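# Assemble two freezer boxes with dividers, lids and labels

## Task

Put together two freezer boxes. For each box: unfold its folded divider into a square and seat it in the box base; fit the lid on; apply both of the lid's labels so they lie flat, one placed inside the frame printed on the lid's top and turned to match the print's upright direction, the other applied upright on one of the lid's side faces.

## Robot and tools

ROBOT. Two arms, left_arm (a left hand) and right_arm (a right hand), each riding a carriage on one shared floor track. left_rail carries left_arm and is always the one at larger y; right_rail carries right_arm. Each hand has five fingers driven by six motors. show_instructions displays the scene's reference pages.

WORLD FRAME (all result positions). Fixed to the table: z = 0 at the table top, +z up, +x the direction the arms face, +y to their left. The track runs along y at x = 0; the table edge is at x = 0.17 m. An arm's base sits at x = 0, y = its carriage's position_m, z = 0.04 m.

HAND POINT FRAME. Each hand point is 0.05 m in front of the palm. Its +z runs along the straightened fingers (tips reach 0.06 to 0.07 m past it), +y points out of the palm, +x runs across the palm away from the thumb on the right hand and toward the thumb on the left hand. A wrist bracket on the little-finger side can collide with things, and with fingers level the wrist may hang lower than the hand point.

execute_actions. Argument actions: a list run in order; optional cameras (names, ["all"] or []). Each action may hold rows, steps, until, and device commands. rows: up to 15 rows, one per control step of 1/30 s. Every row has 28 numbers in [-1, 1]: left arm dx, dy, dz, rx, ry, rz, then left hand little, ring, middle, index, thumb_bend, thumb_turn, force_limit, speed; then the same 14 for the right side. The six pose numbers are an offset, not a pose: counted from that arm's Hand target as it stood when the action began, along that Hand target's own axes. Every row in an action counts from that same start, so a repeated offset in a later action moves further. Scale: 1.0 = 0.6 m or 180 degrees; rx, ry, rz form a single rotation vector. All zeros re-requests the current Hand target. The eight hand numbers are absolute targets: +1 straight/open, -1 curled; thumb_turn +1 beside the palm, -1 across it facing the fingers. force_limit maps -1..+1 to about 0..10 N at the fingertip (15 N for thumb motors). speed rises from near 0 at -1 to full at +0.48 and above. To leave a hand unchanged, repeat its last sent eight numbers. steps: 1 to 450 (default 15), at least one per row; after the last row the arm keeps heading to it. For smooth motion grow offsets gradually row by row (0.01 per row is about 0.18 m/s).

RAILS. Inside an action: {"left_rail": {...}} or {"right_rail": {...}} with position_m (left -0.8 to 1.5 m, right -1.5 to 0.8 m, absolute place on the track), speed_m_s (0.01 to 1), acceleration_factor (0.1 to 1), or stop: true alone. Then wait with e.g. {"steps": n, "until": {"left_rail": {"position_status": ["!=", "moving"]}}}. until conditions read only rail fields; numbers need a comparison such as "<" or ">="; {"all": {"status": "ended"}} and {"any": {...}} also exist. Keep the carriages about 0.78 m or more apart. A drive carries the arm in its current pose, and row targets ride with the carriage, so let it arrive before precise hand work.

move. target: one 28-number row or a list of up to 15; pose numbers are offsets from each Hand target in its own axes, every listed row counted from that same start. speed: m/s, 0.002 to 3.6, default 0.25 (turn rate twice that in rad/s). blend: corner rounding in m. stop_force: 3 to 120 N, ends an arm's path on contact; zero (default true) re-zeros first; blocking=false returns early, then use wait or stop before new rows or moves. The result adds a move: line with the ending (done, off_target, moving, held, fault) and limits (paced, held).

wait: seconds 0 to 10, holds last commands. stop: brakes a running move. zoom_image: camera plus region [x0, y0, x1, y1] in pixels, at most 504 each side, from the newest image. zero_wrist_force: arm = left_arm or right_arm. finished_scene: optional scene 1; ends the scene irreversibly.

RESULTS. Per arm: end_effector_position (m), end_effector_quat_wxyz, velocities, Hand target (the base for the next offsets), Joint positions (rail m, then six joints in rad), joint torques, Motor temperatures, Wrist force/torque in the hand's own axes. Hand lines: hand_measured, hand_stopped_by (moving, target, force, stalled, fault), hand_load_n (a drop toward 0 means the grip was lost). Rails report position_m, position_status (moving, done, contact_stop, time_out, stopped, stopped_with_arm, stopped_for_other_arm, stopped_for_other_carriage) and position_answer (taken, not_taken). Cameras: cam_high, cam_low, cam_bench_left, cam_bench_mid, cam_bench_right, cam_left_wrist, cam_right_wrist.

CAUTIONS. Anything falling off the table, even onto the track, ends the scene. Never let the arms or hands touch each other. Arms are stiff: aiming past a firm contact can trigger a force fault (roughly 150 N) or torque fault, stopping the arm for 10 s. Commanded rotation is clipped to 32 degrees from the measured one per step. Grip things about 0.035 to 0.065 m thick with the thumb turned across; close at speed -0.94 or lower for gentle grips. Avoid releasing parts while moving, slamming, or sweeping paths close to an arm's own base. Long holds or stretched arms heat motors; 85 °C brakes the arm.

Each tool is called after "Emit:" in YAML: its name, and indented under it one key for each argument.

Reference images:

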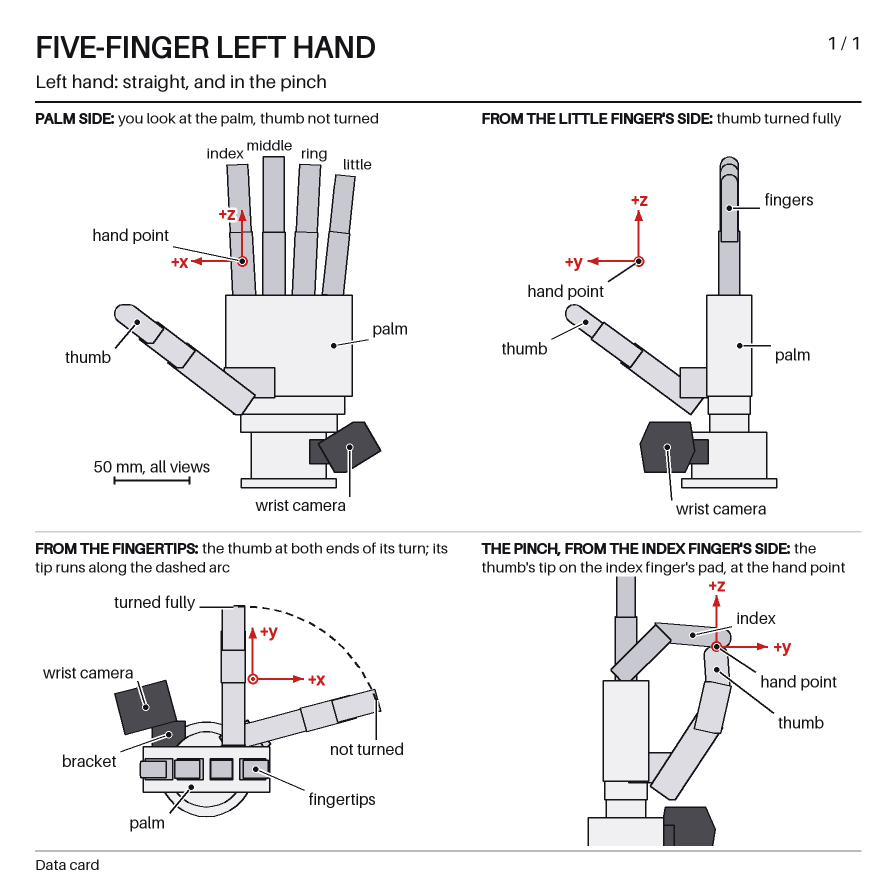

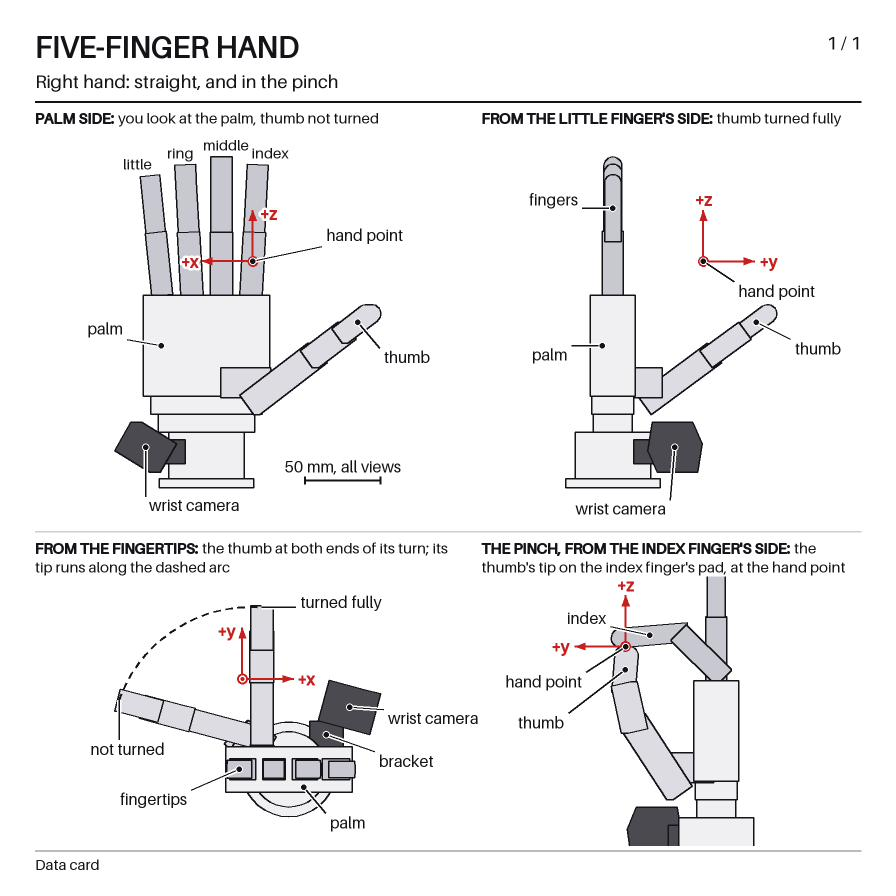

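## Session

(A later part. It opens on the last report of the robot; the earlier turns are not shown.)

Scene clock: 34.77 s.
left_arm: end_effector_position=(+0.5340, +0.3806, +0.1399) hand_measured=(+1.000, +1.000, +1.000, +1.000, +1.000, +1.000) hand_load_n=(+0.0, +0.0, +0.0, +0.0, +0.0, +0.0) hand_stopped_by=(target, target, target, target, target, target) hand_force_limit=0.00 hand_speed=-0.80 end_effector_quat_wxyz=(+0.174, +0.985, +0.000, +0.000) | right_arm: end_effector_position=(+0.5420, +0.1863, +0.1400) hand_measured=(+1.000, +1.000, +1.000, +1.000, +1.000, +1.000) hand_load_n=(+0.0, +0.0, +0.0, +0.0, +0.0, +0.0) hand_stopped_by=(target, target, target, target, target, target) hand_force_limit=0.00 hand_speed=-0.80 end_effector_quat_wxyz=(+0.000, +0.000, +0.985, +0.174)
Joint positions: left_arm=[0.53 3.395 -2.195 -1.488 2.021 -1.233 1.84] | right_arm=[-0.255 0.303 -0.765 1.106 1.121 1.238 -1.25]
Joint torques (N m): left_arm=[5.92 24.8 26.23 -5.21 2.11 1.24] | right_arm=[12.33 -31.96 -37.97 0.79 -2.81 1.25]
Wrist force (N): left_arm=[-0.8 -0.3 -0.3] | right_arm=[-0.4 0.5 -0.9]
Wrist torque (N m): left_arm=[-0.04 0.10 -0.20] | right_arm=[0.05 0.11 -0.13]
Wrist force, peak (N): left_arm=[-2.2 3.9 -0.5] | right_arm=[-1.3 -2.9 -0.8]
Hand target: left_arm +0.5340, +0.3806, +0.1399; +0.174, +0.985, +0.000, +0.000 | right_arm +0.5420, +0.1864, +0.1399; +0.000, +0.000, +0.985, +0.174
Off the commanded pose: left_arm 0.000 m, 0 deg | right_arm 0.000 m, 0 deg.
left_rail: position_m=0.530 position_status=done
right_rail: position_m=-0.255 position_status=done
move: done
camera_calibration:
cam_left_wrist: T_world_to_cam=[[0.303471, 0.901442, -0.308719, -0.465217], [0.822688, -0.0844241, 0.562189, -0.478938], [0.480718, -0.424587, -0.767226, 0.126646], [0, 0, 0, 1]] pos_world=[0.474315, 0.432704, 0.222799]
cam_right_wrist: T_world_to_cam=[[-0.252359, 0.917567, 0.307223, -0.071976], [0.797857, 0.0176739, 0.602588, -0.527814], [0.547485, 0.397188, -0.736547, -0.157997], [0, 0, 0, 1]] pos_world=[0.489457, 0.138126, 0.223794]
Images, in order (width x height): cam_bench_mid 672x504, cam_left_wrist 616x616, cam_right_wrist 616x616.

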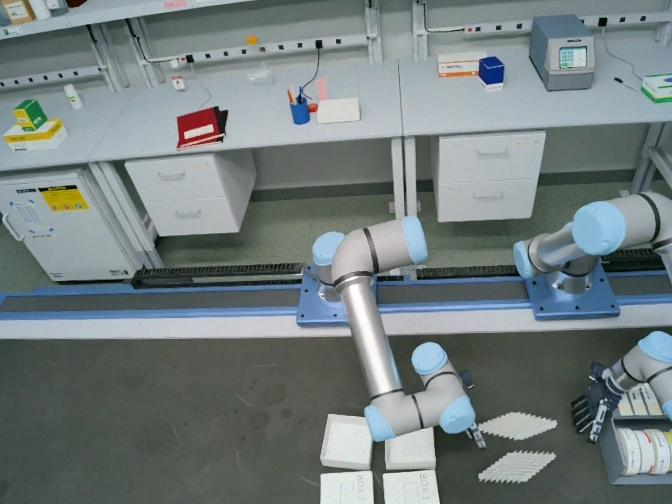

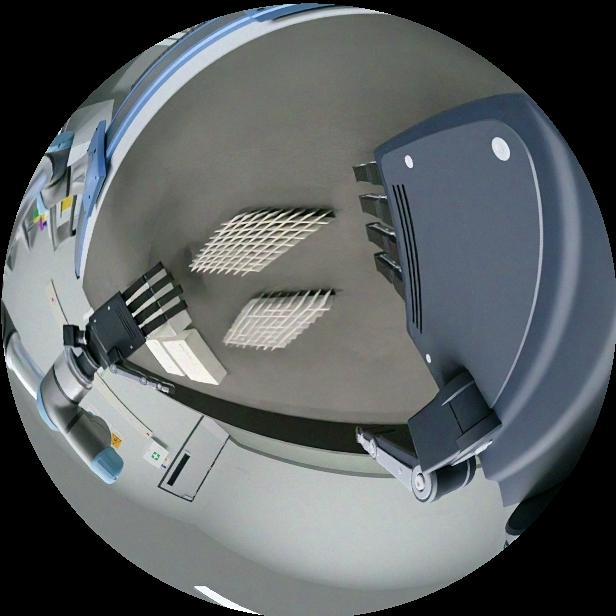

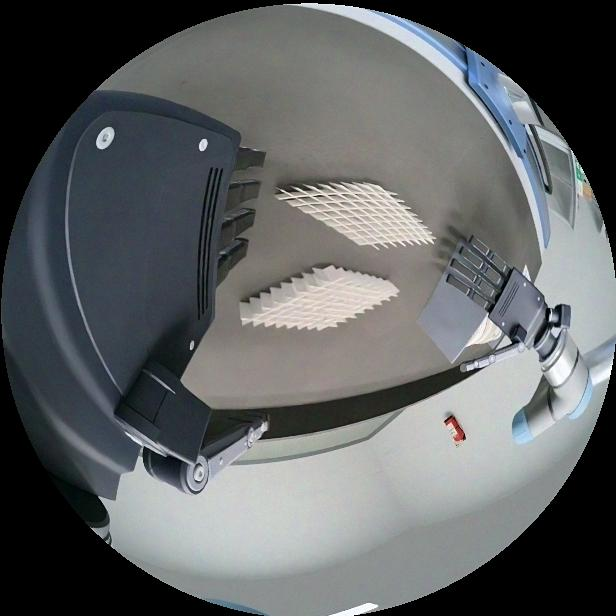

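Emit:
move:
  target: [0, -0.0342, 0.094, 0, 0, 0, 1, 1, 1, 1, 1, 1, 0, -0.8, 0, -0.0342, 0.094, 0, 0, 0, 1, 1, 1, 1, 1, 1, 0, -0.8]
  speed: 0.04
  stop_force: 4
  cameras: ["cam_left_wrist", "cam_right_wrist"]

Scene clock: 37.97 s.
left_arm: end_effector_position=(+0.5340, +0.3806, +0.0934) hand_measured=(+1.000, +1.000, +1.000, +1.000, +1.000, +1.000) hand_load_n=(+0.0, +0.0, -0.5, +0.0, +0.0, +0.0) hand_stopped_by=(target, target, target, target, target, target) hand_force_limit=0.00 hand_speed=-0.80 end_effector_quat_wxyz=(+0.174, +0.985, +0.000, +0.000) | right_arm: end_effector_position=(+0.5419, +0.1864, +0.0947) hand_measured=(+1.000, +1.000, +1.000, +1.000, +1.000, +1.000) hand_load_n=(+0.0, +0.0, +0.0, +0.0, +0.0, +0.0) hand_stopped_by=(target, target, target, target, target, target) hand_force_limit=0.00 hand_speed=-0.80 end_effector_quat_wxyz=(+0.000, +0.000, +0.985, +0.174)
Joint positions: left_arm=[0.53 3.395 -2.256 -1.521 2.115 -1.233 1.84] | right_arm=[-0.255 0.303 -0.72 1.148 1.035 1.238 -1.25]
Joint torques (N m): left_arm=[-7.03 65.24 26.05 -4.55 -0.23 1.18] | right_arm=[8.78 -68.94 -33.86 4.16 -0.79 -0.49]
Wrist force (N): left_arm=[-1.6 0.0 -1.2] | right_arm=[0.0 0.9 -5.1]
Wrist torque (N m): left_arm=[0.03 0.03 -0.24] | right_arm=[0.28 0.17 -0.09]
Wrist force, peak (N): left_arm=[-0.8 2.8 -27.6] | right_arm=[-1.2 3.1 -29.7]
Hand target: left_arm +0.5340, +0.3806, +0.0934; +0.174, +0.985, +0.000, +0.000 (not the last commanded pose) | right_arm +0.5419, +0.1864, +0.0947; +0.000, +0.000, +0.985, +0.174 (not the last commanded pose)
Off the commanded pose: left_arm 0.013 m, 0 deg | right_arm 0.015 m, 0 deg.
left_rail: position_m=0.530 position_status=done
right_rail: position_m=-0.255 position_status=done
move: contact (left_arm, right_arm)
camera_calibration:
cam_left_wrist: T_world_to_cam=[[0.303503, 0.901394, -0.308829, -0.479607], [0.822733, -0.0844274, 0.562123, -0.452714], [0.48062, -0.424689, -0.767231, 0.0911519], [0, 0, 0, 1]] pos_world=[0.474215, 0.432804, 0.176299]
cam_right_wrist: T_world_to_cam=[[-0.252408, 0.91753, 0.307291, -0.0580418], [0.797856, 0.0176726, 0.602589, -0.500516], [0.547463, 0.397273, -0.736518, -0.191369], [0, 0, 0, 1]] pos_world=[0.489457, 0.138126, 0.178494]
Images, in order (width x height): cam_left_wrist 616x616, cam_right_wrist 616x616.

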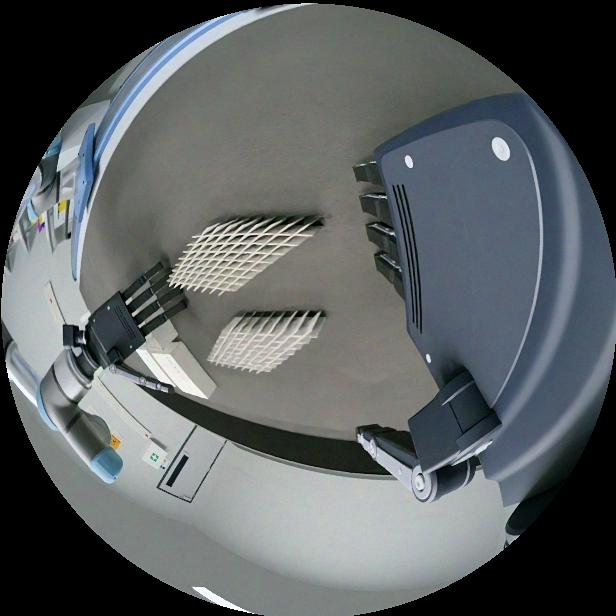

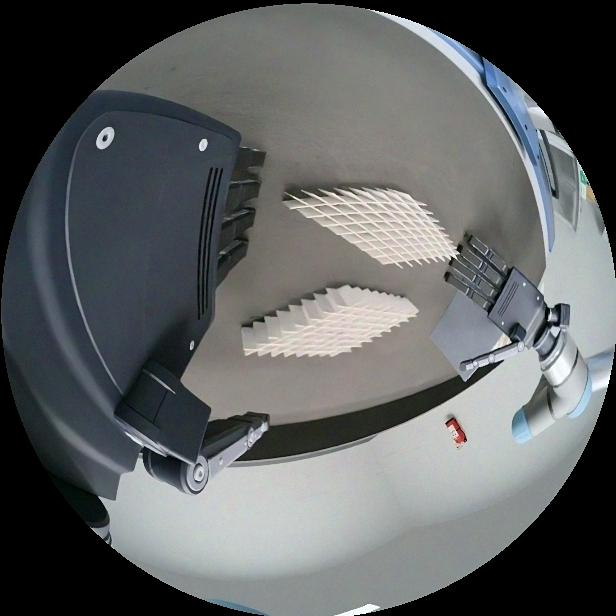

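Emit:
move:
  target:
    - [0, 0.0034, -0.0094, 0, 0, 0, 1, 1, 1, 1, 1, 1, 0, -0.8, 0, 0.0034, -0.0094, 0, 0, 0, 1, 1, 1, 1, 1, 1, 0, -0.8]
    - [0, 0.0809, 0.0188, 0, 0, 0, 1, 1, 1, 1, 1, 1, 0, -0.8, 0, 0.0778, 0.0177, 0, 0, 0, 1, 1, 1, 1, 1, 1, 0, -0.8]
  speed: 0.06
  stop_force: 9
  cameras: ["cam_left_wrist", "cam_right_wrist", "cam_bench_mid"]

Emit:
zoom_image:
  camera: "cam_left_wrist"
  region: [180, 180, 420, 420]

Emit:
zoom_image:
  camera: "cam_right_wrist"
  region: [220, 150, 460, 390]

Scene clock: 40.73 s.
left_arm: end_effector_position=(+0.5340, +0.3311, +0.0994) hand_measured=(+1.000, +1.000, +1.000, +1.000, +1.000, +1.000) hand_load_n=(+0.0, +0.0, +0.0, +0.0, +0.0, +0.0) hand_stopped_by=(target, target, target, target, target, target) hand_force_limit=0.00 hand_speed=-0.80 end_effector_quat_wxyz=(+0.174, +0.985, +0.000, +0.000) | right_arm: end_effector_position=(+0.5419, +0.2339, +0.1007) hand_measured=(+1.000, +1.000, +1.000, +1.000, +1.000, +1.000) hand_load_n=(+0.0, +0.0, +0.0, +0.0, -0.5, +0.0) hand_stopped_by=(target, target, target, target, target, target) hand_force_limit=0.00 hand_speed=-0.80 end_effector_quat_wxyz=(+0.000, +0.000, +0.985, +0.174)
Joint positions: left_arm=[0.53 3.296 -2.249 -1.503 2.126 -1.226 1.735] | right_arm=[-0.255 0.379 -0.666 1.021 1.082 1.247 -1.17]
Joint torques (N m): left_arm=[-7.1 24.55 25.5 0.25 2.24 -1.12] | right_arm=[12.24 -34.2 -37.92 4.87 1.59 1.32]
Wrist force (N): left_arm=[-0.8 -0.6 -0.4] | right_arm=[0.0 0.5 -0.7]
Wrist torque (N m): left_arm=[0.01 0.13 -0.10] | right_arm=[0.02 0.08 -0.12]
Wrist force, peak (N): left_arm=[-1.7 0.4 -1.9] | right_arm=[-0.2 1.0 -5.9]
Hand target: left_arm +0.5340, +0.3311, +0.0994; +0.174, +0.985, +0.000, +0.000 | right_arm +0.5419, +0.2339, +0.1007; +0.000, +0.000, +0.985, +0.174
Off the commanded pose: left_arm 0.000 m, 0 deg | right_arm 0.000 m, 0 deg.
left_rail: position_m=0.530 position_status=done
right_rail: position_m=-0.255 position_status=done
move: done
camera_calibration:
cam_left_wrist: T_world_to_cam=[[0.303503, 0.901394, -0.308829, -0.433135], [0.822733, -0.0844274, 0.562123, -0.460266], [0.48062, -0.424689, -0.767231, 0.0747332], [0, 0, 0, 1]] pos_world=[0.474215, 0.383304, 0.182299]
cam_right_wrist: T_world_to_cam=[[-0.252408, 0.91753, 0.307291, -0.103468], [0.797856, 0.0176726, 0.602589, -0.504971], [0.547463, 0.397273, -0.736518, -0.205821], [0, 0, 0, 1]] pos_world=[0.489457, 0.185626, 0.184494]
Images, in order (width x height): cam_bench_mid 672x504, cam_left_wrist 616x616, cam_right_wrist 616x616.

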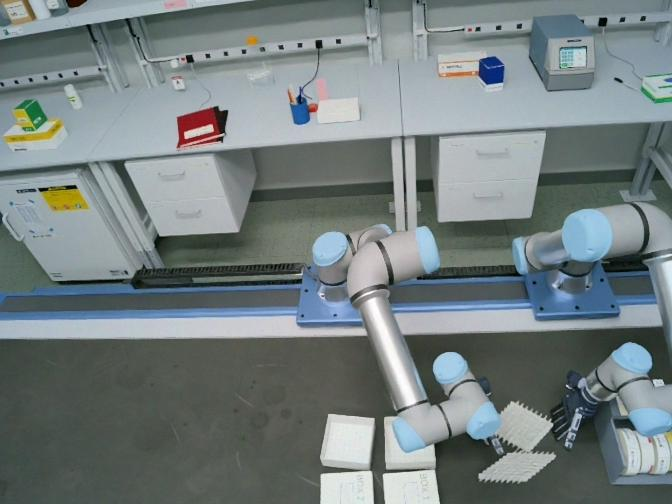

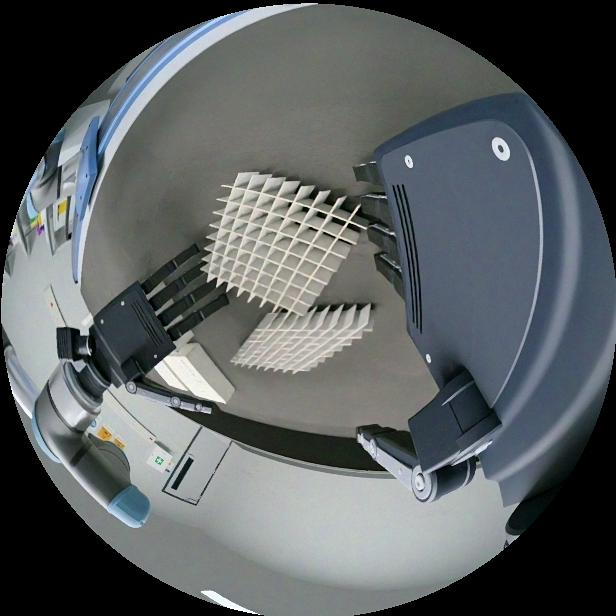

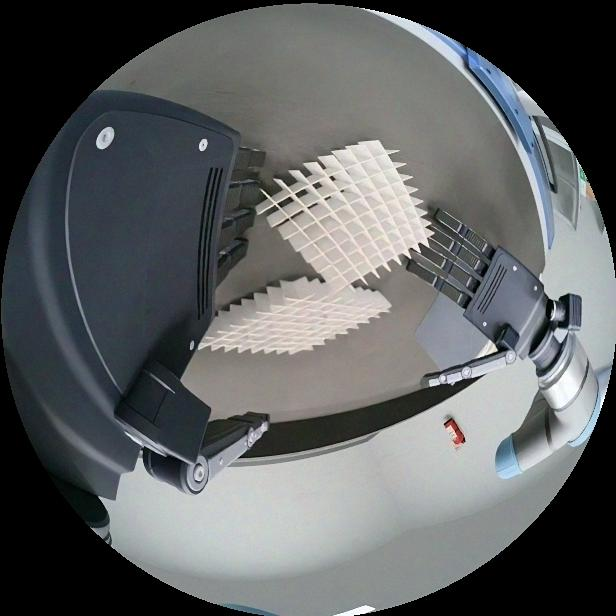

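Scaled by 2.100 from the camera's 616x616 image, which has a finer 880x880 frame.

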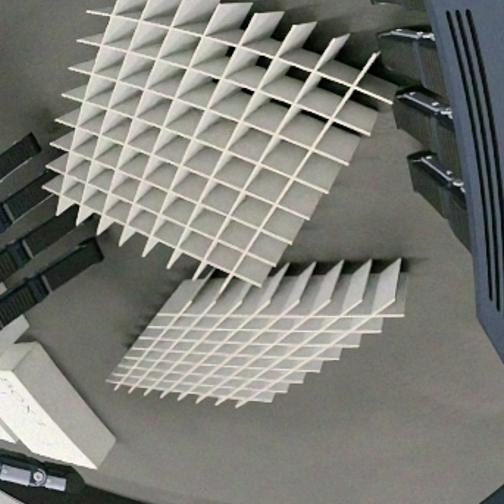

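Scaled by 2.100 from the camera's 616x616 image, which has a finer 880x880 frame.

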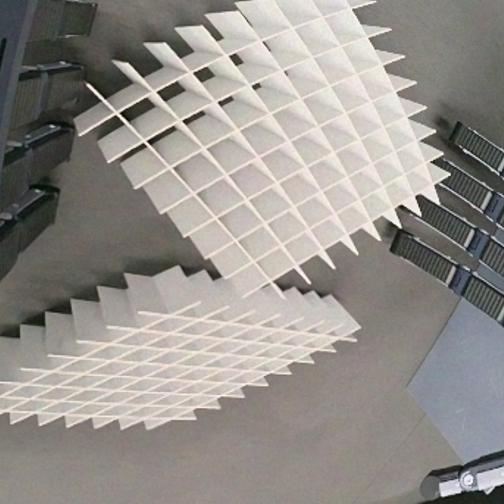

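Emit:
zoom_image:
  camera: "cam_left_wrist"
  region: [195, 165, 295, 285]

Emit:
zoom_image:
  camera: "cam_left_wrist"
  region: [265, 195, 385, 325]

Emit:
zoom_image:
  camera: "cam_right_wrist"
  region: [245, 130, 445, 330]

Scaled by 4.200 from the camera's 616x616 image, which has a finer 880x880 frame.

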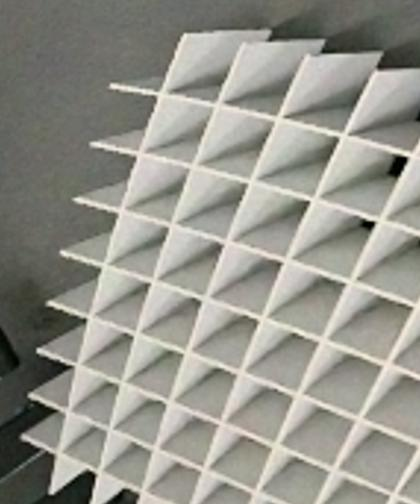

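Scaled by 3.877 from the camera's 616x616 image, which has a finer 880x880 frame.

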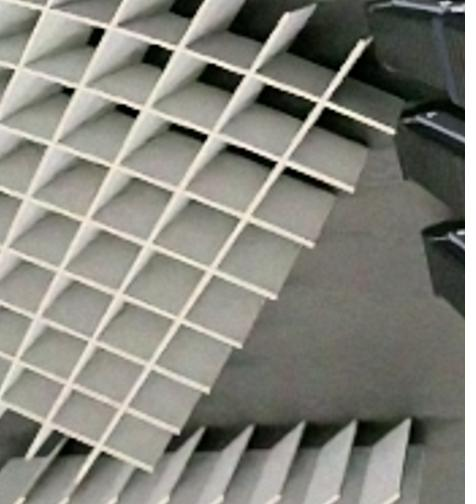

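Scaled by 2.520 from the camera's 616x616 image, which has a finer 880x880 frame.

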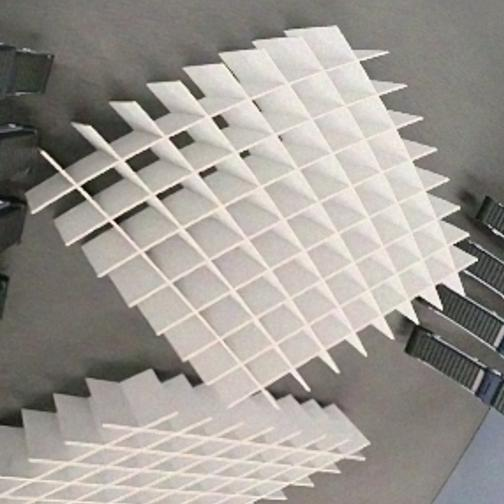

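Emit:
move:
  target: [0, 0.011, 0.004, 0, 0, 0, 1, 1, 1, 1, 1, 1, 0, -0.8, 0, 0.011, 0.004, 0, 0, 0, 1, 1, 1, 1, 1, 1, 0, -0.8]
  speed: 0.04
  stop_force: 9
  cameras: ["cam_left_wrist", "cam_right_wrist"]

Emit:
zoom_image:
  camera: "cam_left_wrist"
  region: [185, 155, 385, 355]

Emit:
zoom_image:
  camera: "cam_right_wrist"
  region: [245, 130, 445, 330]

Scene clock: 44.57 s.
left_arm: end_effector_position=(+0.5340, +0.3241, +0.0994) hand_measured=(+1.000, +1.000, +1.000, +1.000, +1.000, +1.000) hand_load_n=(+0.0, +0.0, +0.0, +0.0, +0.0, +0.0) hand_stopped_by=(target, target, target, target, target, target) hand_force_limit=0.00 hand_speed=-0.80 end_effector_quat_wxyz=(+0.174, +0.985, +0.000, +0.000) | right_arm: end_effector_position=(+0.5419, +0.2409, +0.1007) hand_measured=(+1.000, +1.000, +1.000, +1.000, +1.000, +1.000) hand_load_n=(+0.0, +0.0, +0.0, +0.0, +0.0, +0.0) hand_stopped_by=(target, target, target, target, target, target) hand_force_limit=0.00 hand_speed=-0.80 end_effector_quat_wxyz=(+0.000, +0.000, +0.985, +0.174)
Joint positions: left_arm=[0.53 3.281 -2.25 -1.5 2.128 -1.225 1.72] | right_arm=[-0.255 0.389 -0.656 1.001 1.088 1.249 -1.159]
Joint torques (N m): left_arm=[-7.44 24.9 24.92 0.5 2.24 -1.24] | right_arm=[12.25 -35.92 -37.49 4.66 1.91 1.39]
Wrist force (N): left_arm=[-1.0 -0.5 -0.3] | right_arm=[0.0 0.4 -0.5]
Wrist torque (N m): left_arm=[0.02 0.15 -0.10] | right_arm=[0.01 0.08 -0.12]
Wrist force, peak (N): left_arm=[-1.0 -0.8 -0.5] | right_arm=[-0.1 0.6 -0.8]
Hand target: left_arm +0.5340, +0.3241, +0.0994; +0.174, +0.985, +0.000, +0.000 | right_arm +0.5419, +0.2409, +0.1007; +0.000, +0.000, +0.985, +0.174
Off the commanded pose: left_arm 0.000 m, 0 deg | right_arm 0.000 m, 0 deg.
left_rail: position_m=0.530 position_status=done
right_rail: position_m=-0.255 position_status=done
move: done
camera_calibration:
cam_left_wrist: T_world_to_cam=[[0.303503, 0.901394, -0.308829, -0.426735], [0.822733, -0.0844274, 0.562123, -0.460865], [0.48062, -0.424689, -0.767231, 0.0717179], [0, 0, 0, 1]] pos_world=[0.474215, 0.376204, 0.182299]
cam_right_wrist: T_world_to_cam=[[-0.252408, 0.91753, 0.307291, -0.109891], [0.797856, 0.0176726, 0.602589, -0.505095], [0.547463, 0.397273, -0.736518, -0.208602], [0, 0, 0, 1]] pos_world=[0.489457, 0.192626, 0.184494]
Images, in order (width x height): cam_left_wrist 616x616, cam_right_wrist 616x616.

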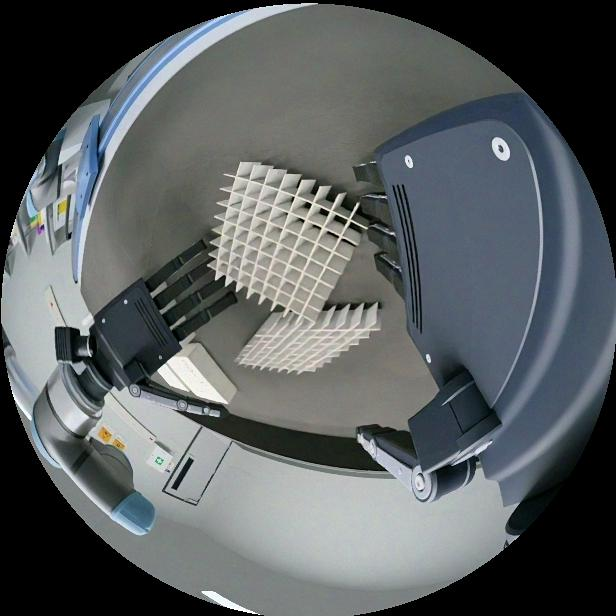

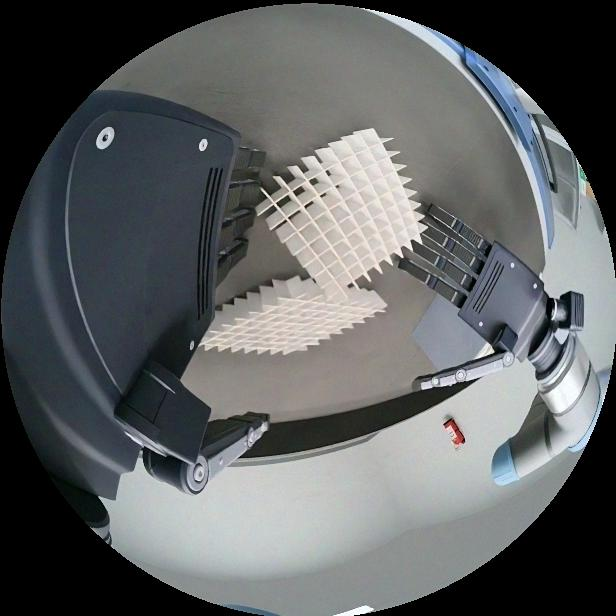

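Scaled by 2.520 from the camera's 616x616 image, which has a finer 880x880 frame.

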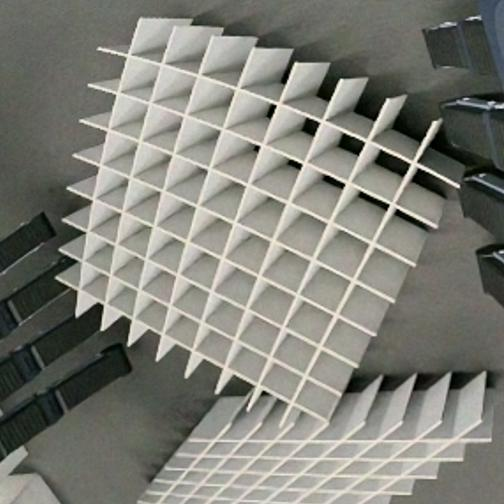

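Scaled by 2.520 from the camera's 616x616 image, which has a finer 880x880 frame.

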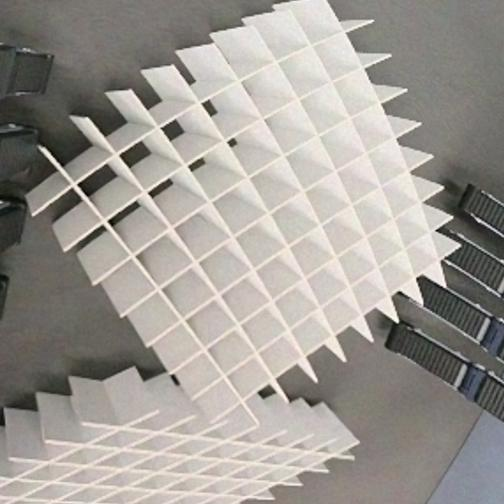

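Emit:
move:
  target:
    - [-0.0667, 0, 0, 0, 0, 0, 1, 1, 1, 1, 1, 1, 0, -0.8, 0.0667, 0, 0, 0, 0, 0, 1, 1, 1, 1, 1, 1, 0, -0.8]
    - [-0.0667, -0.0548, -0.01995, 0, 0, 0, 1, 1, 1, 1, 1, 1, 0, -0.8, 0.0667, -0.0548, -0.01995, 0, 0, 0, 1, 1, 1, 1, 1, 1, 0, -0.8]
    - [-0.00683, 0.02928, -0.00637, 0, -0.0752, 0.2068, 1, 1, 1, 1, 1, 1, 0, -0.8, 0.1543, -0.04107, -0.03143, 0, -0.0752, 0.2068, 1, 1, 1, 1, 1, 1, 0, -0.8]
  speed: [0.1, 0.15, 0.2]
  blend: [0, 0.01, 0]
  cameras: ["cam_left_wrist", "cam_right_wrist", "cam_high"]

Emit:
zoom_image:
  camera: "cam_left_wrist"
  region: [180, 150, 420, 390]

Emit:
zoom_image:
  camera: "cam_right_wrist"
  region: [220, 150, 460, 390]

Emit:
zoom_image:
  camera: "cam_high"
  region: [300, 250, 460, 400]

Scene clock: 51.80 s.
left_arm: end_effector_position=(+0.5298, +0.3089, +0.1090) hand_measured=(+1.000, +1.000, +1.000, +1.000, +1.000, +1.000) hand_load_n=(+0.0, +0.0, +0.0, +0.0, +0.0, +0.0) hand_stopped_by=(target, target, target, target, target, target) hand_force_limit=0.00 hand_speed=-0.80 end_effector_quat_wxyz=(+0.163, +0.927, -0.334, -0.059) | right_arm: end_effector_position=(+0.4493, +0.2112, +0.1099) hand_measured=(+1.000, +1.000, +1.000, +1.000, +1.000, +1.000) hand_load_n=(+0.0, +0.0, +0.0, +0.0, -0.5, +0.0) hand_stopped_by=(target, target, target, target, target, target) hand_force_limit=0.00 hand_speed=-0.80 end_effector_quat_wxyz=(+0.059, +0.334, +0.927, +0.163)
Joint positions: left_arm=[0.53 3.211 -2.466 -1.121 1.771 -1.32 2.363] | right_arm=[-0.255 0.576 -0.97 1.493 0.714 1.468 -0.287]
Joint torques (N m): left_arm=[-8.51 31.63 26.92 -5.35 -1.25 1.3] | right_arm=[11.72 -62.54 -22.3 0.13 2.03 1.49]
Wrist force (N): left_arm=[-0.7 0.1 -0.7] | right_arm=[0.0 0.7 -0.9]
Wrist torque (N m): left_arm=[0.09 0.15 -0.16] | right_arm=[0.08 0.02 -0.13]
Wrist force, peak (N): left_arm=[-1.6 1.9 0.3] | right_arm=[3.2 4.5 1.1]
Hand target: left_arm +0.5299, +0.3089, +0.1090; +0.163, +0.927, -0.334, -0.059 | right_arm +0.4494, +0.2113, +0.1100; +0.059, +0.334, +0.927, +0.163
Off the commanded pose: left_arm 0.000 m, 0 deg | right_arm 0.000 m, 0 deg.
left_rail: position_m=0.530 position_status=done
right_rail: position_m=-0.255 position_status=done
move: done
camera_calibration:
cam_left_wrist: T_world_to_cam=[[0.808503, 0.501012, -0.308721, -0.552778], [0.579977, -0.589445, 0.5623, -0.179548], [0.099745, -0.633673, -0.767144, 0.340996], [0, 0, 0, 1]] pos_world=[0.517044, 0.387195, 0.191899]
cam_right_wrist: T_world_to_cam=[[0.390539, 0.867824, 0.307183, -0.387294], [0.626157, -0.495015, 0.602401, -0.25082], [0.674838, -0.0429167, -0.736717, -0.103527], [0, 0, 0, 1]] pos_world=[0.37817, 0.2075, 0.193794]
Images, in order (width x height): cam_high 672x504, cam_left_wrist 616x616, cam_right_wrist 616x616.

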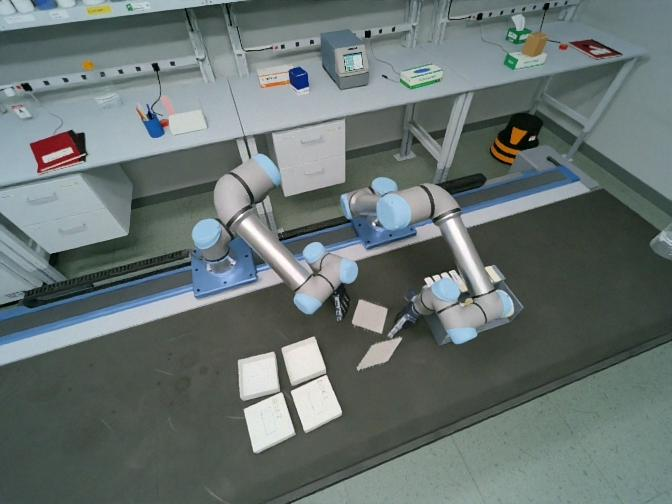

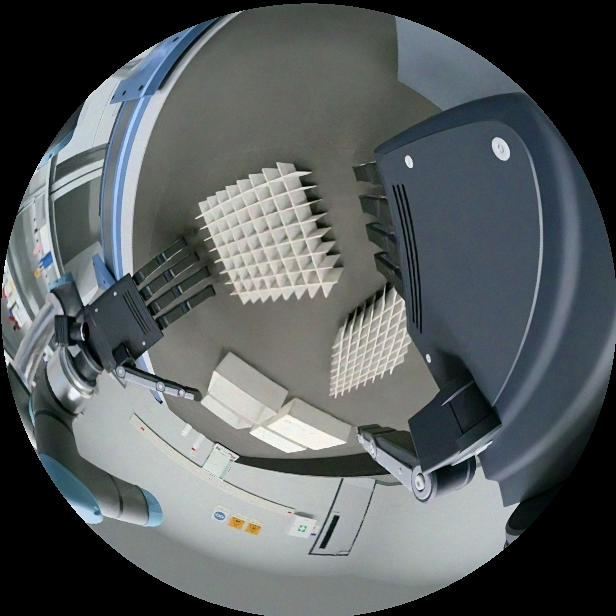

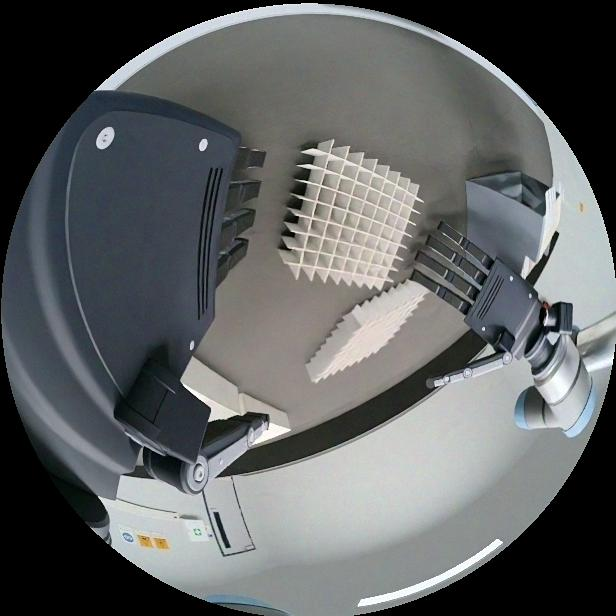

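Scaled by 2.100 from the camera's 616x616 image, which has a finer 880x880 frame.

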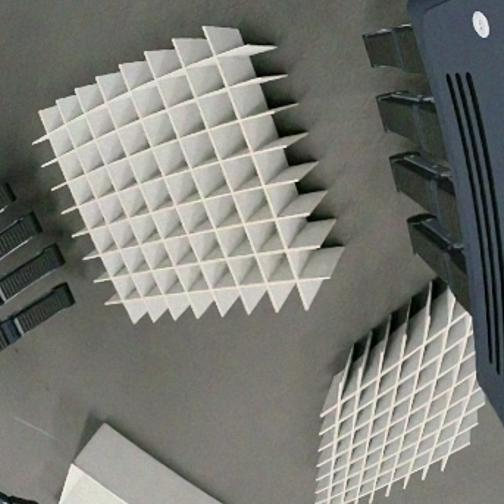

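Scaled by 2.100 from the camera's 616x616 image, which has a finer 880x880 frame.

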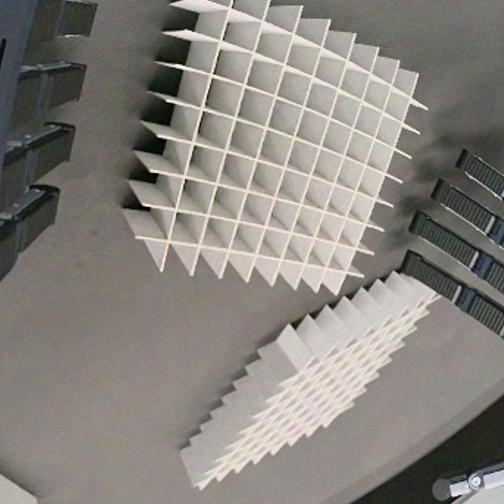

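Scaled by 3.150 from the camera's 672x504 image, which has a finer 960x720 frame.

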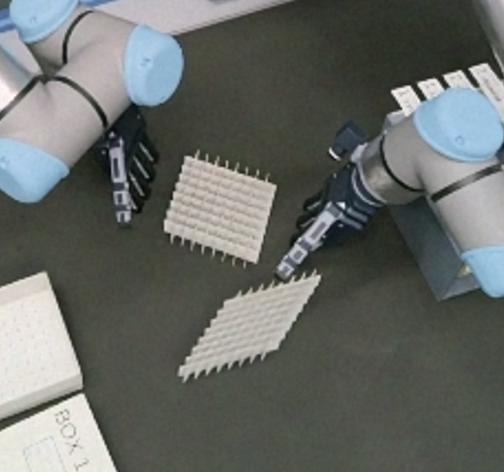

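Emit:
move:
  target: [0, 0.0564, 0.0205, 0, 0, 0, 1, 1, 1, 1, 1, 1, 0, -0.8, 0, 0.0564, 0.0205, 0, 0, 0, 1, 1, 1, 1, 1, 1, 0, -0.8]
  speed: 0.04
  stop_force: 8
  cameras: ["cam_left_wrist", "cam_right_wrist"]

Emit:
zoom_image:
  camera: "cam_left_wrist"
  region: [180, 130, 420, 370]

Emit:
zoom_image:
  camera: "cam_right_wrist"
  region: [220, 130, 460, 370]

Scene clock: 55.23 s.
left_arm: end_effector_position=(+0.5072, +0.2815, +0.1091) hand_measured=(+1.000, +1.000, +1.000, +1.000, +1.000, +1.000) hand_load_n=(+0.0, +0.0, +0.5, +0.5, +0.0, +0.0) hand_stopped_by=(target, target, target, target, target, target) hand_force_limit=0.00 hand_speed=-0.80 end_effector_quat_wxyz=(+0.163, +0.927, -0.334, -0.059) | right_arm: end_effector_position=(+0.4720, +0.2387, +0.1100) hand_measured=(+1.000, +1.000, +1.000, +1.000, +1.000, +1.000) hand_load_n=(+0.0, +0.0, +0.5, +0.0, +0.0, +0.0) hand_stopped_by=(target, target, target, target, target, target) hand_force_limit=0.00 hand_speed=-0.80 end_effector_quat_wxyz=(+0.059, +0.334, +0.927, +0.163)
Joint positions: left_arm=[0.53 3.166 -2.424 -1.199 1.818 -1.31 2.317] | right_arm=[-0.255 0.596 -0.893 1.359 0.769 1.475 -0.267]
Joint torques (N m): left_arm=[4.46 29.05 21.22 -6.4 0.31 1.3] | right_arm=[-6.61 -64.41 -2.93 -0.51 -0.35 -0.59]
Wrist force (N): left_arm=[-1.2 -7.3 -6.8] | right_arm=[-0.2 -4.1 -6.1]
Wrist torque (N m): left_arm=[0.54 0.00 0.05] | right_arm=[0.45 0.17 -0.21]
Wrist force, peak (N): left_arm=[-1.3 -7.8 -6.5] | right_arm=[0.2 -5.7 -8.1]
Hand target: left_arm +0.5072, +0.2815, +0.1090; +0.163, +0.927, -0.334, -0.059 | right_arm +0.4720, +0.2387, +0.1100; +0.059, +0.334, +0.927, +0.163
Off the commanded pose: left_arm 0.000 m, 0 deg | right_arm 0.000 m, 0 deg.
left_rail: position_m=0.530 position_status=done
right_rail: position_m=-0.255 position_status=done
move: contact (left_arm, right_arm)
camera_calibration:
cam_left_wrist: T_world_to_cam=[[0.808572, 0.500986, -0.308585, -0.520829], [0.579882, -0.589583, 0.562253, -0.182486], [0.0997444, -0.633565, -0.767233, 0.325867], [0, 0, 0, 1]] pos_world=[0.494444, 0.359795, 0.191899]
cam_right_wrist: T_world_to_cam=[[0.390602, 0.867816, 0.307123, -0.419997], [0.626121, -0.49502, 0.602435, -0.251349], [0.674835, -0.0430165, -0.736714, -0.117574], [0, 0, 0, 1]] pos_world=[0.40077, 0.235, 0.193794]
Images, in order (width x height): cam_left_wrist 616x616, cam_right_wrist 616x616.

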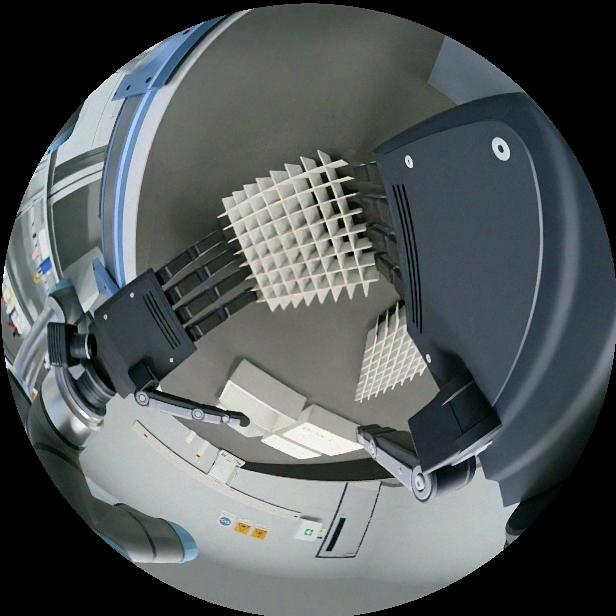

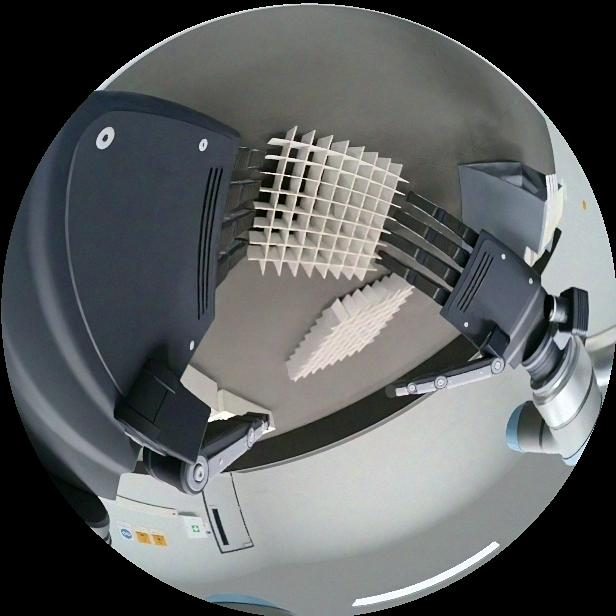

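Scaled by 2.100 from the camera's 616x616 image, which has a finer 880x880 frame.

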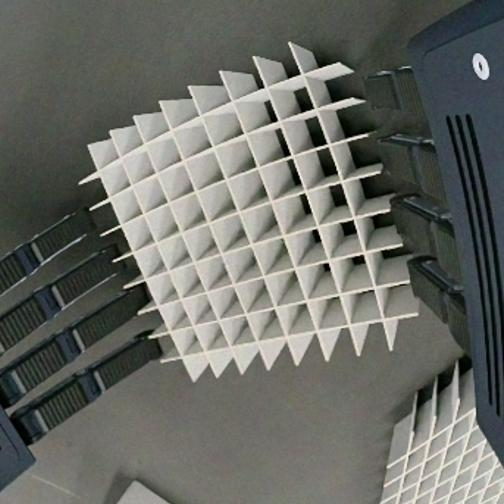

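Scaled by 2.100 from the camera's 616x616 image, which has a finer 880x880 frame.

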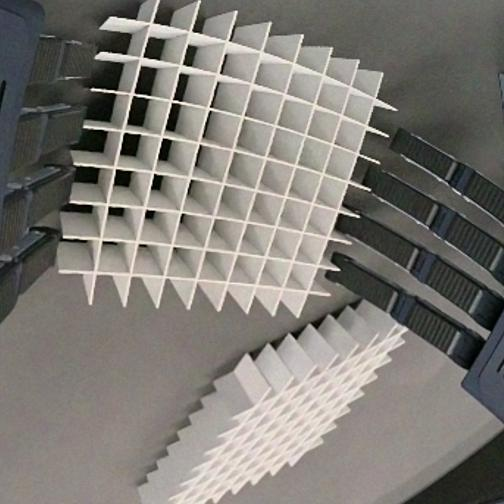

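Emit:
move:
  target: [0, 0.0285, -0.0783, 0, 0, 0, 1, 1, 1, 1, 1, 1, 0, -0.8, 0, 0.0285, -0.0783, 0, 0, 0, 1, 1, 1, 1, 1, 1, 0, -0.8]
  speed: 0.08
  cameras: ["cam_left_wrist", "cam_right_wrist", "cam_bench_mid"]

Emit:
zoom_image:
  camera: "cam_bench_mid"
  region: [300, 340, 660, 504]

Scene clock: 57.73 s.
left_arm: end_effector_position=(+0.5072, +0.2815, +0.1590) hand_measured=(+1.000, +1.000, +1.000, +1.000, +1.000, +1.000) hand_load_n=(+0.0, +0.0, +0.5, +0.0, +0.0, +0.0) hand_stopped_by=(target, target, target, target, target, target) hand_force_limit=0.00 hand_speed=-0.80 end_effector_quat_wxyz=(+0.163, +0.927, -0.334, -0.059) | right_arm: end_effector_position=(+0.4720, +0.2387, +0.1599) hand_measured=(+1.000, +1.000, +1.000, +1.000, +1.000, +1.000) hand_load_n=(+0.0, +0.5, +0.5, +0.0, +0.0, +0.0) hand_stopped_by=(target, target, target, target, target, target) hand_force_limit=0.00 hand_speed=-0.80 end_effector_quat_wxyz=(+0.059, +0.334, +0.927, +0.163)
Joint positions: left_arm=[0.53 3.166 -2.371 -1.159 1.724 -1.31 2.317] | right_arm=[-0.255 0.596 -0.942 1.303 0.873 1.475 -0.267]
Joint torques (N m): left_arm=[-3.62 74.48 27.06 -6.32 2.39 1.06] | right_arm=[-7.11 -66.09 -40.29 2.16 -2.05 -0.05]
Wrist force (N): left_arm=[-0.8 -4.8 -2.1] | right_arm=[0.1 -4.0 -2.6]
Wrist torque (N m): left_arm=[0.22 0.11 0.04] | right_arm=[0.31 -0.02 -0.24]
Wrist force, peak (N): left_arm=[-1.4 -7.8 -6.6] | right_arm=[-0.1 -4.1 -6.5]
Hand target: left_arm +0.5072, +0.2815, +0.1590; +0.163, +0.927, -0.334, -0.059 | right_arm +0.4720, +0.2387, +0.1600; +0.059, +0.334, +0.927, +0.163
Off the commanded pose: left_arm 0.000 m, 0 deg | right_arm 0.000 m, 0 deg.
left_rail: position_m=0.530 position_status=done
right_rail: position_m=-0.255 position_status=done
move: done
camera_calibration:
cam_left_wrist: T_world_to_cam=[[0.808506, 0.501053, -0.308648, -0.505326], [0.579973, -0.589528, 0.562218, -0.210714], [0.0997439, -0.633564, -0.767234, 0.364165], [0, 0, 0, 1]] pos_world=[0.494444, 0.359695, 0.241899]
cam_right_wrist: T_world_to_cam=[[0.390618, 0.867762, 0.307257, -0.435418], [0.626108, -0.495124, 0.602362, -0.281486], [0.674838, -0.0429171, -0.736717, -0.0808295], [0, 0, 0, 1]] pos_world=[0.40087, 0.235, 0.243793]
Images, in order (width x height): cam_bench_mid 672x504, cam_left_wrist 616x616, cam_right_wrist 616x616.

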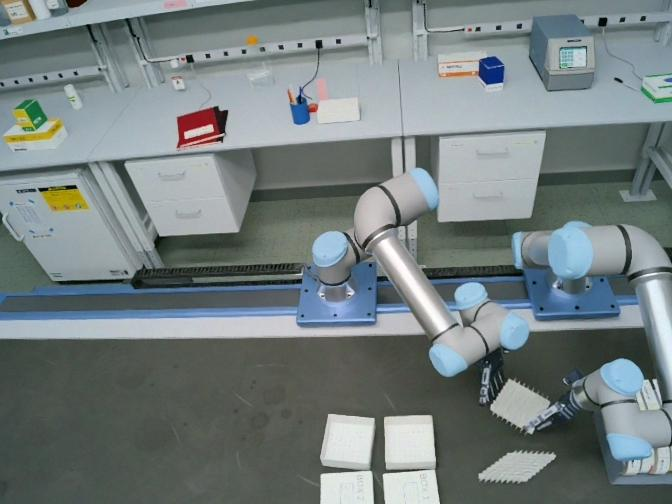

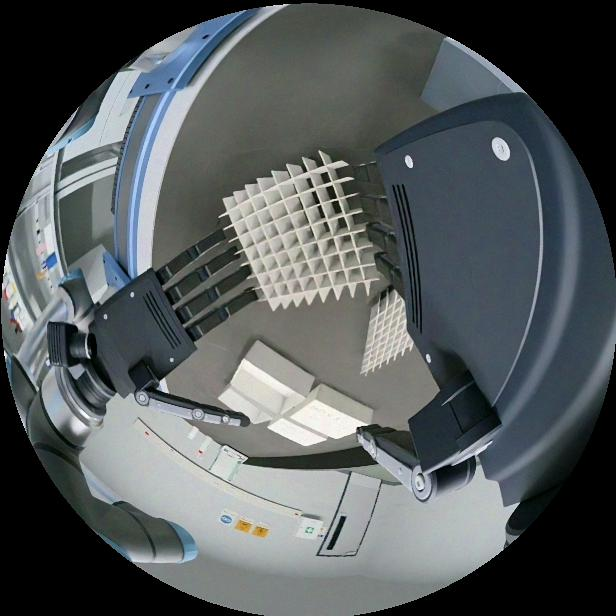

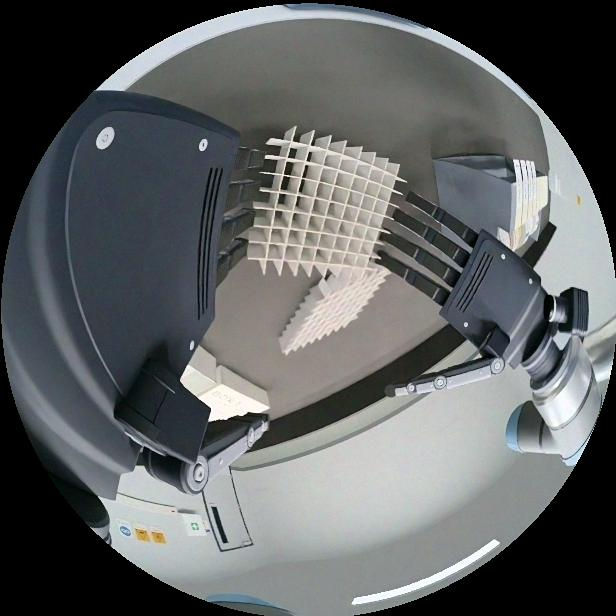

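Scaled by 1.400 from the camera's 672x504 image, which has a finer 960x720 frame.

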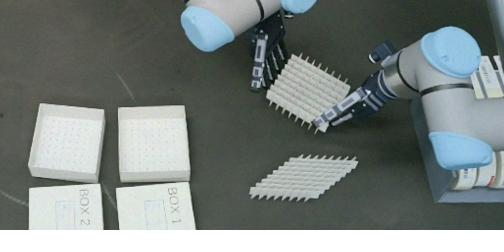

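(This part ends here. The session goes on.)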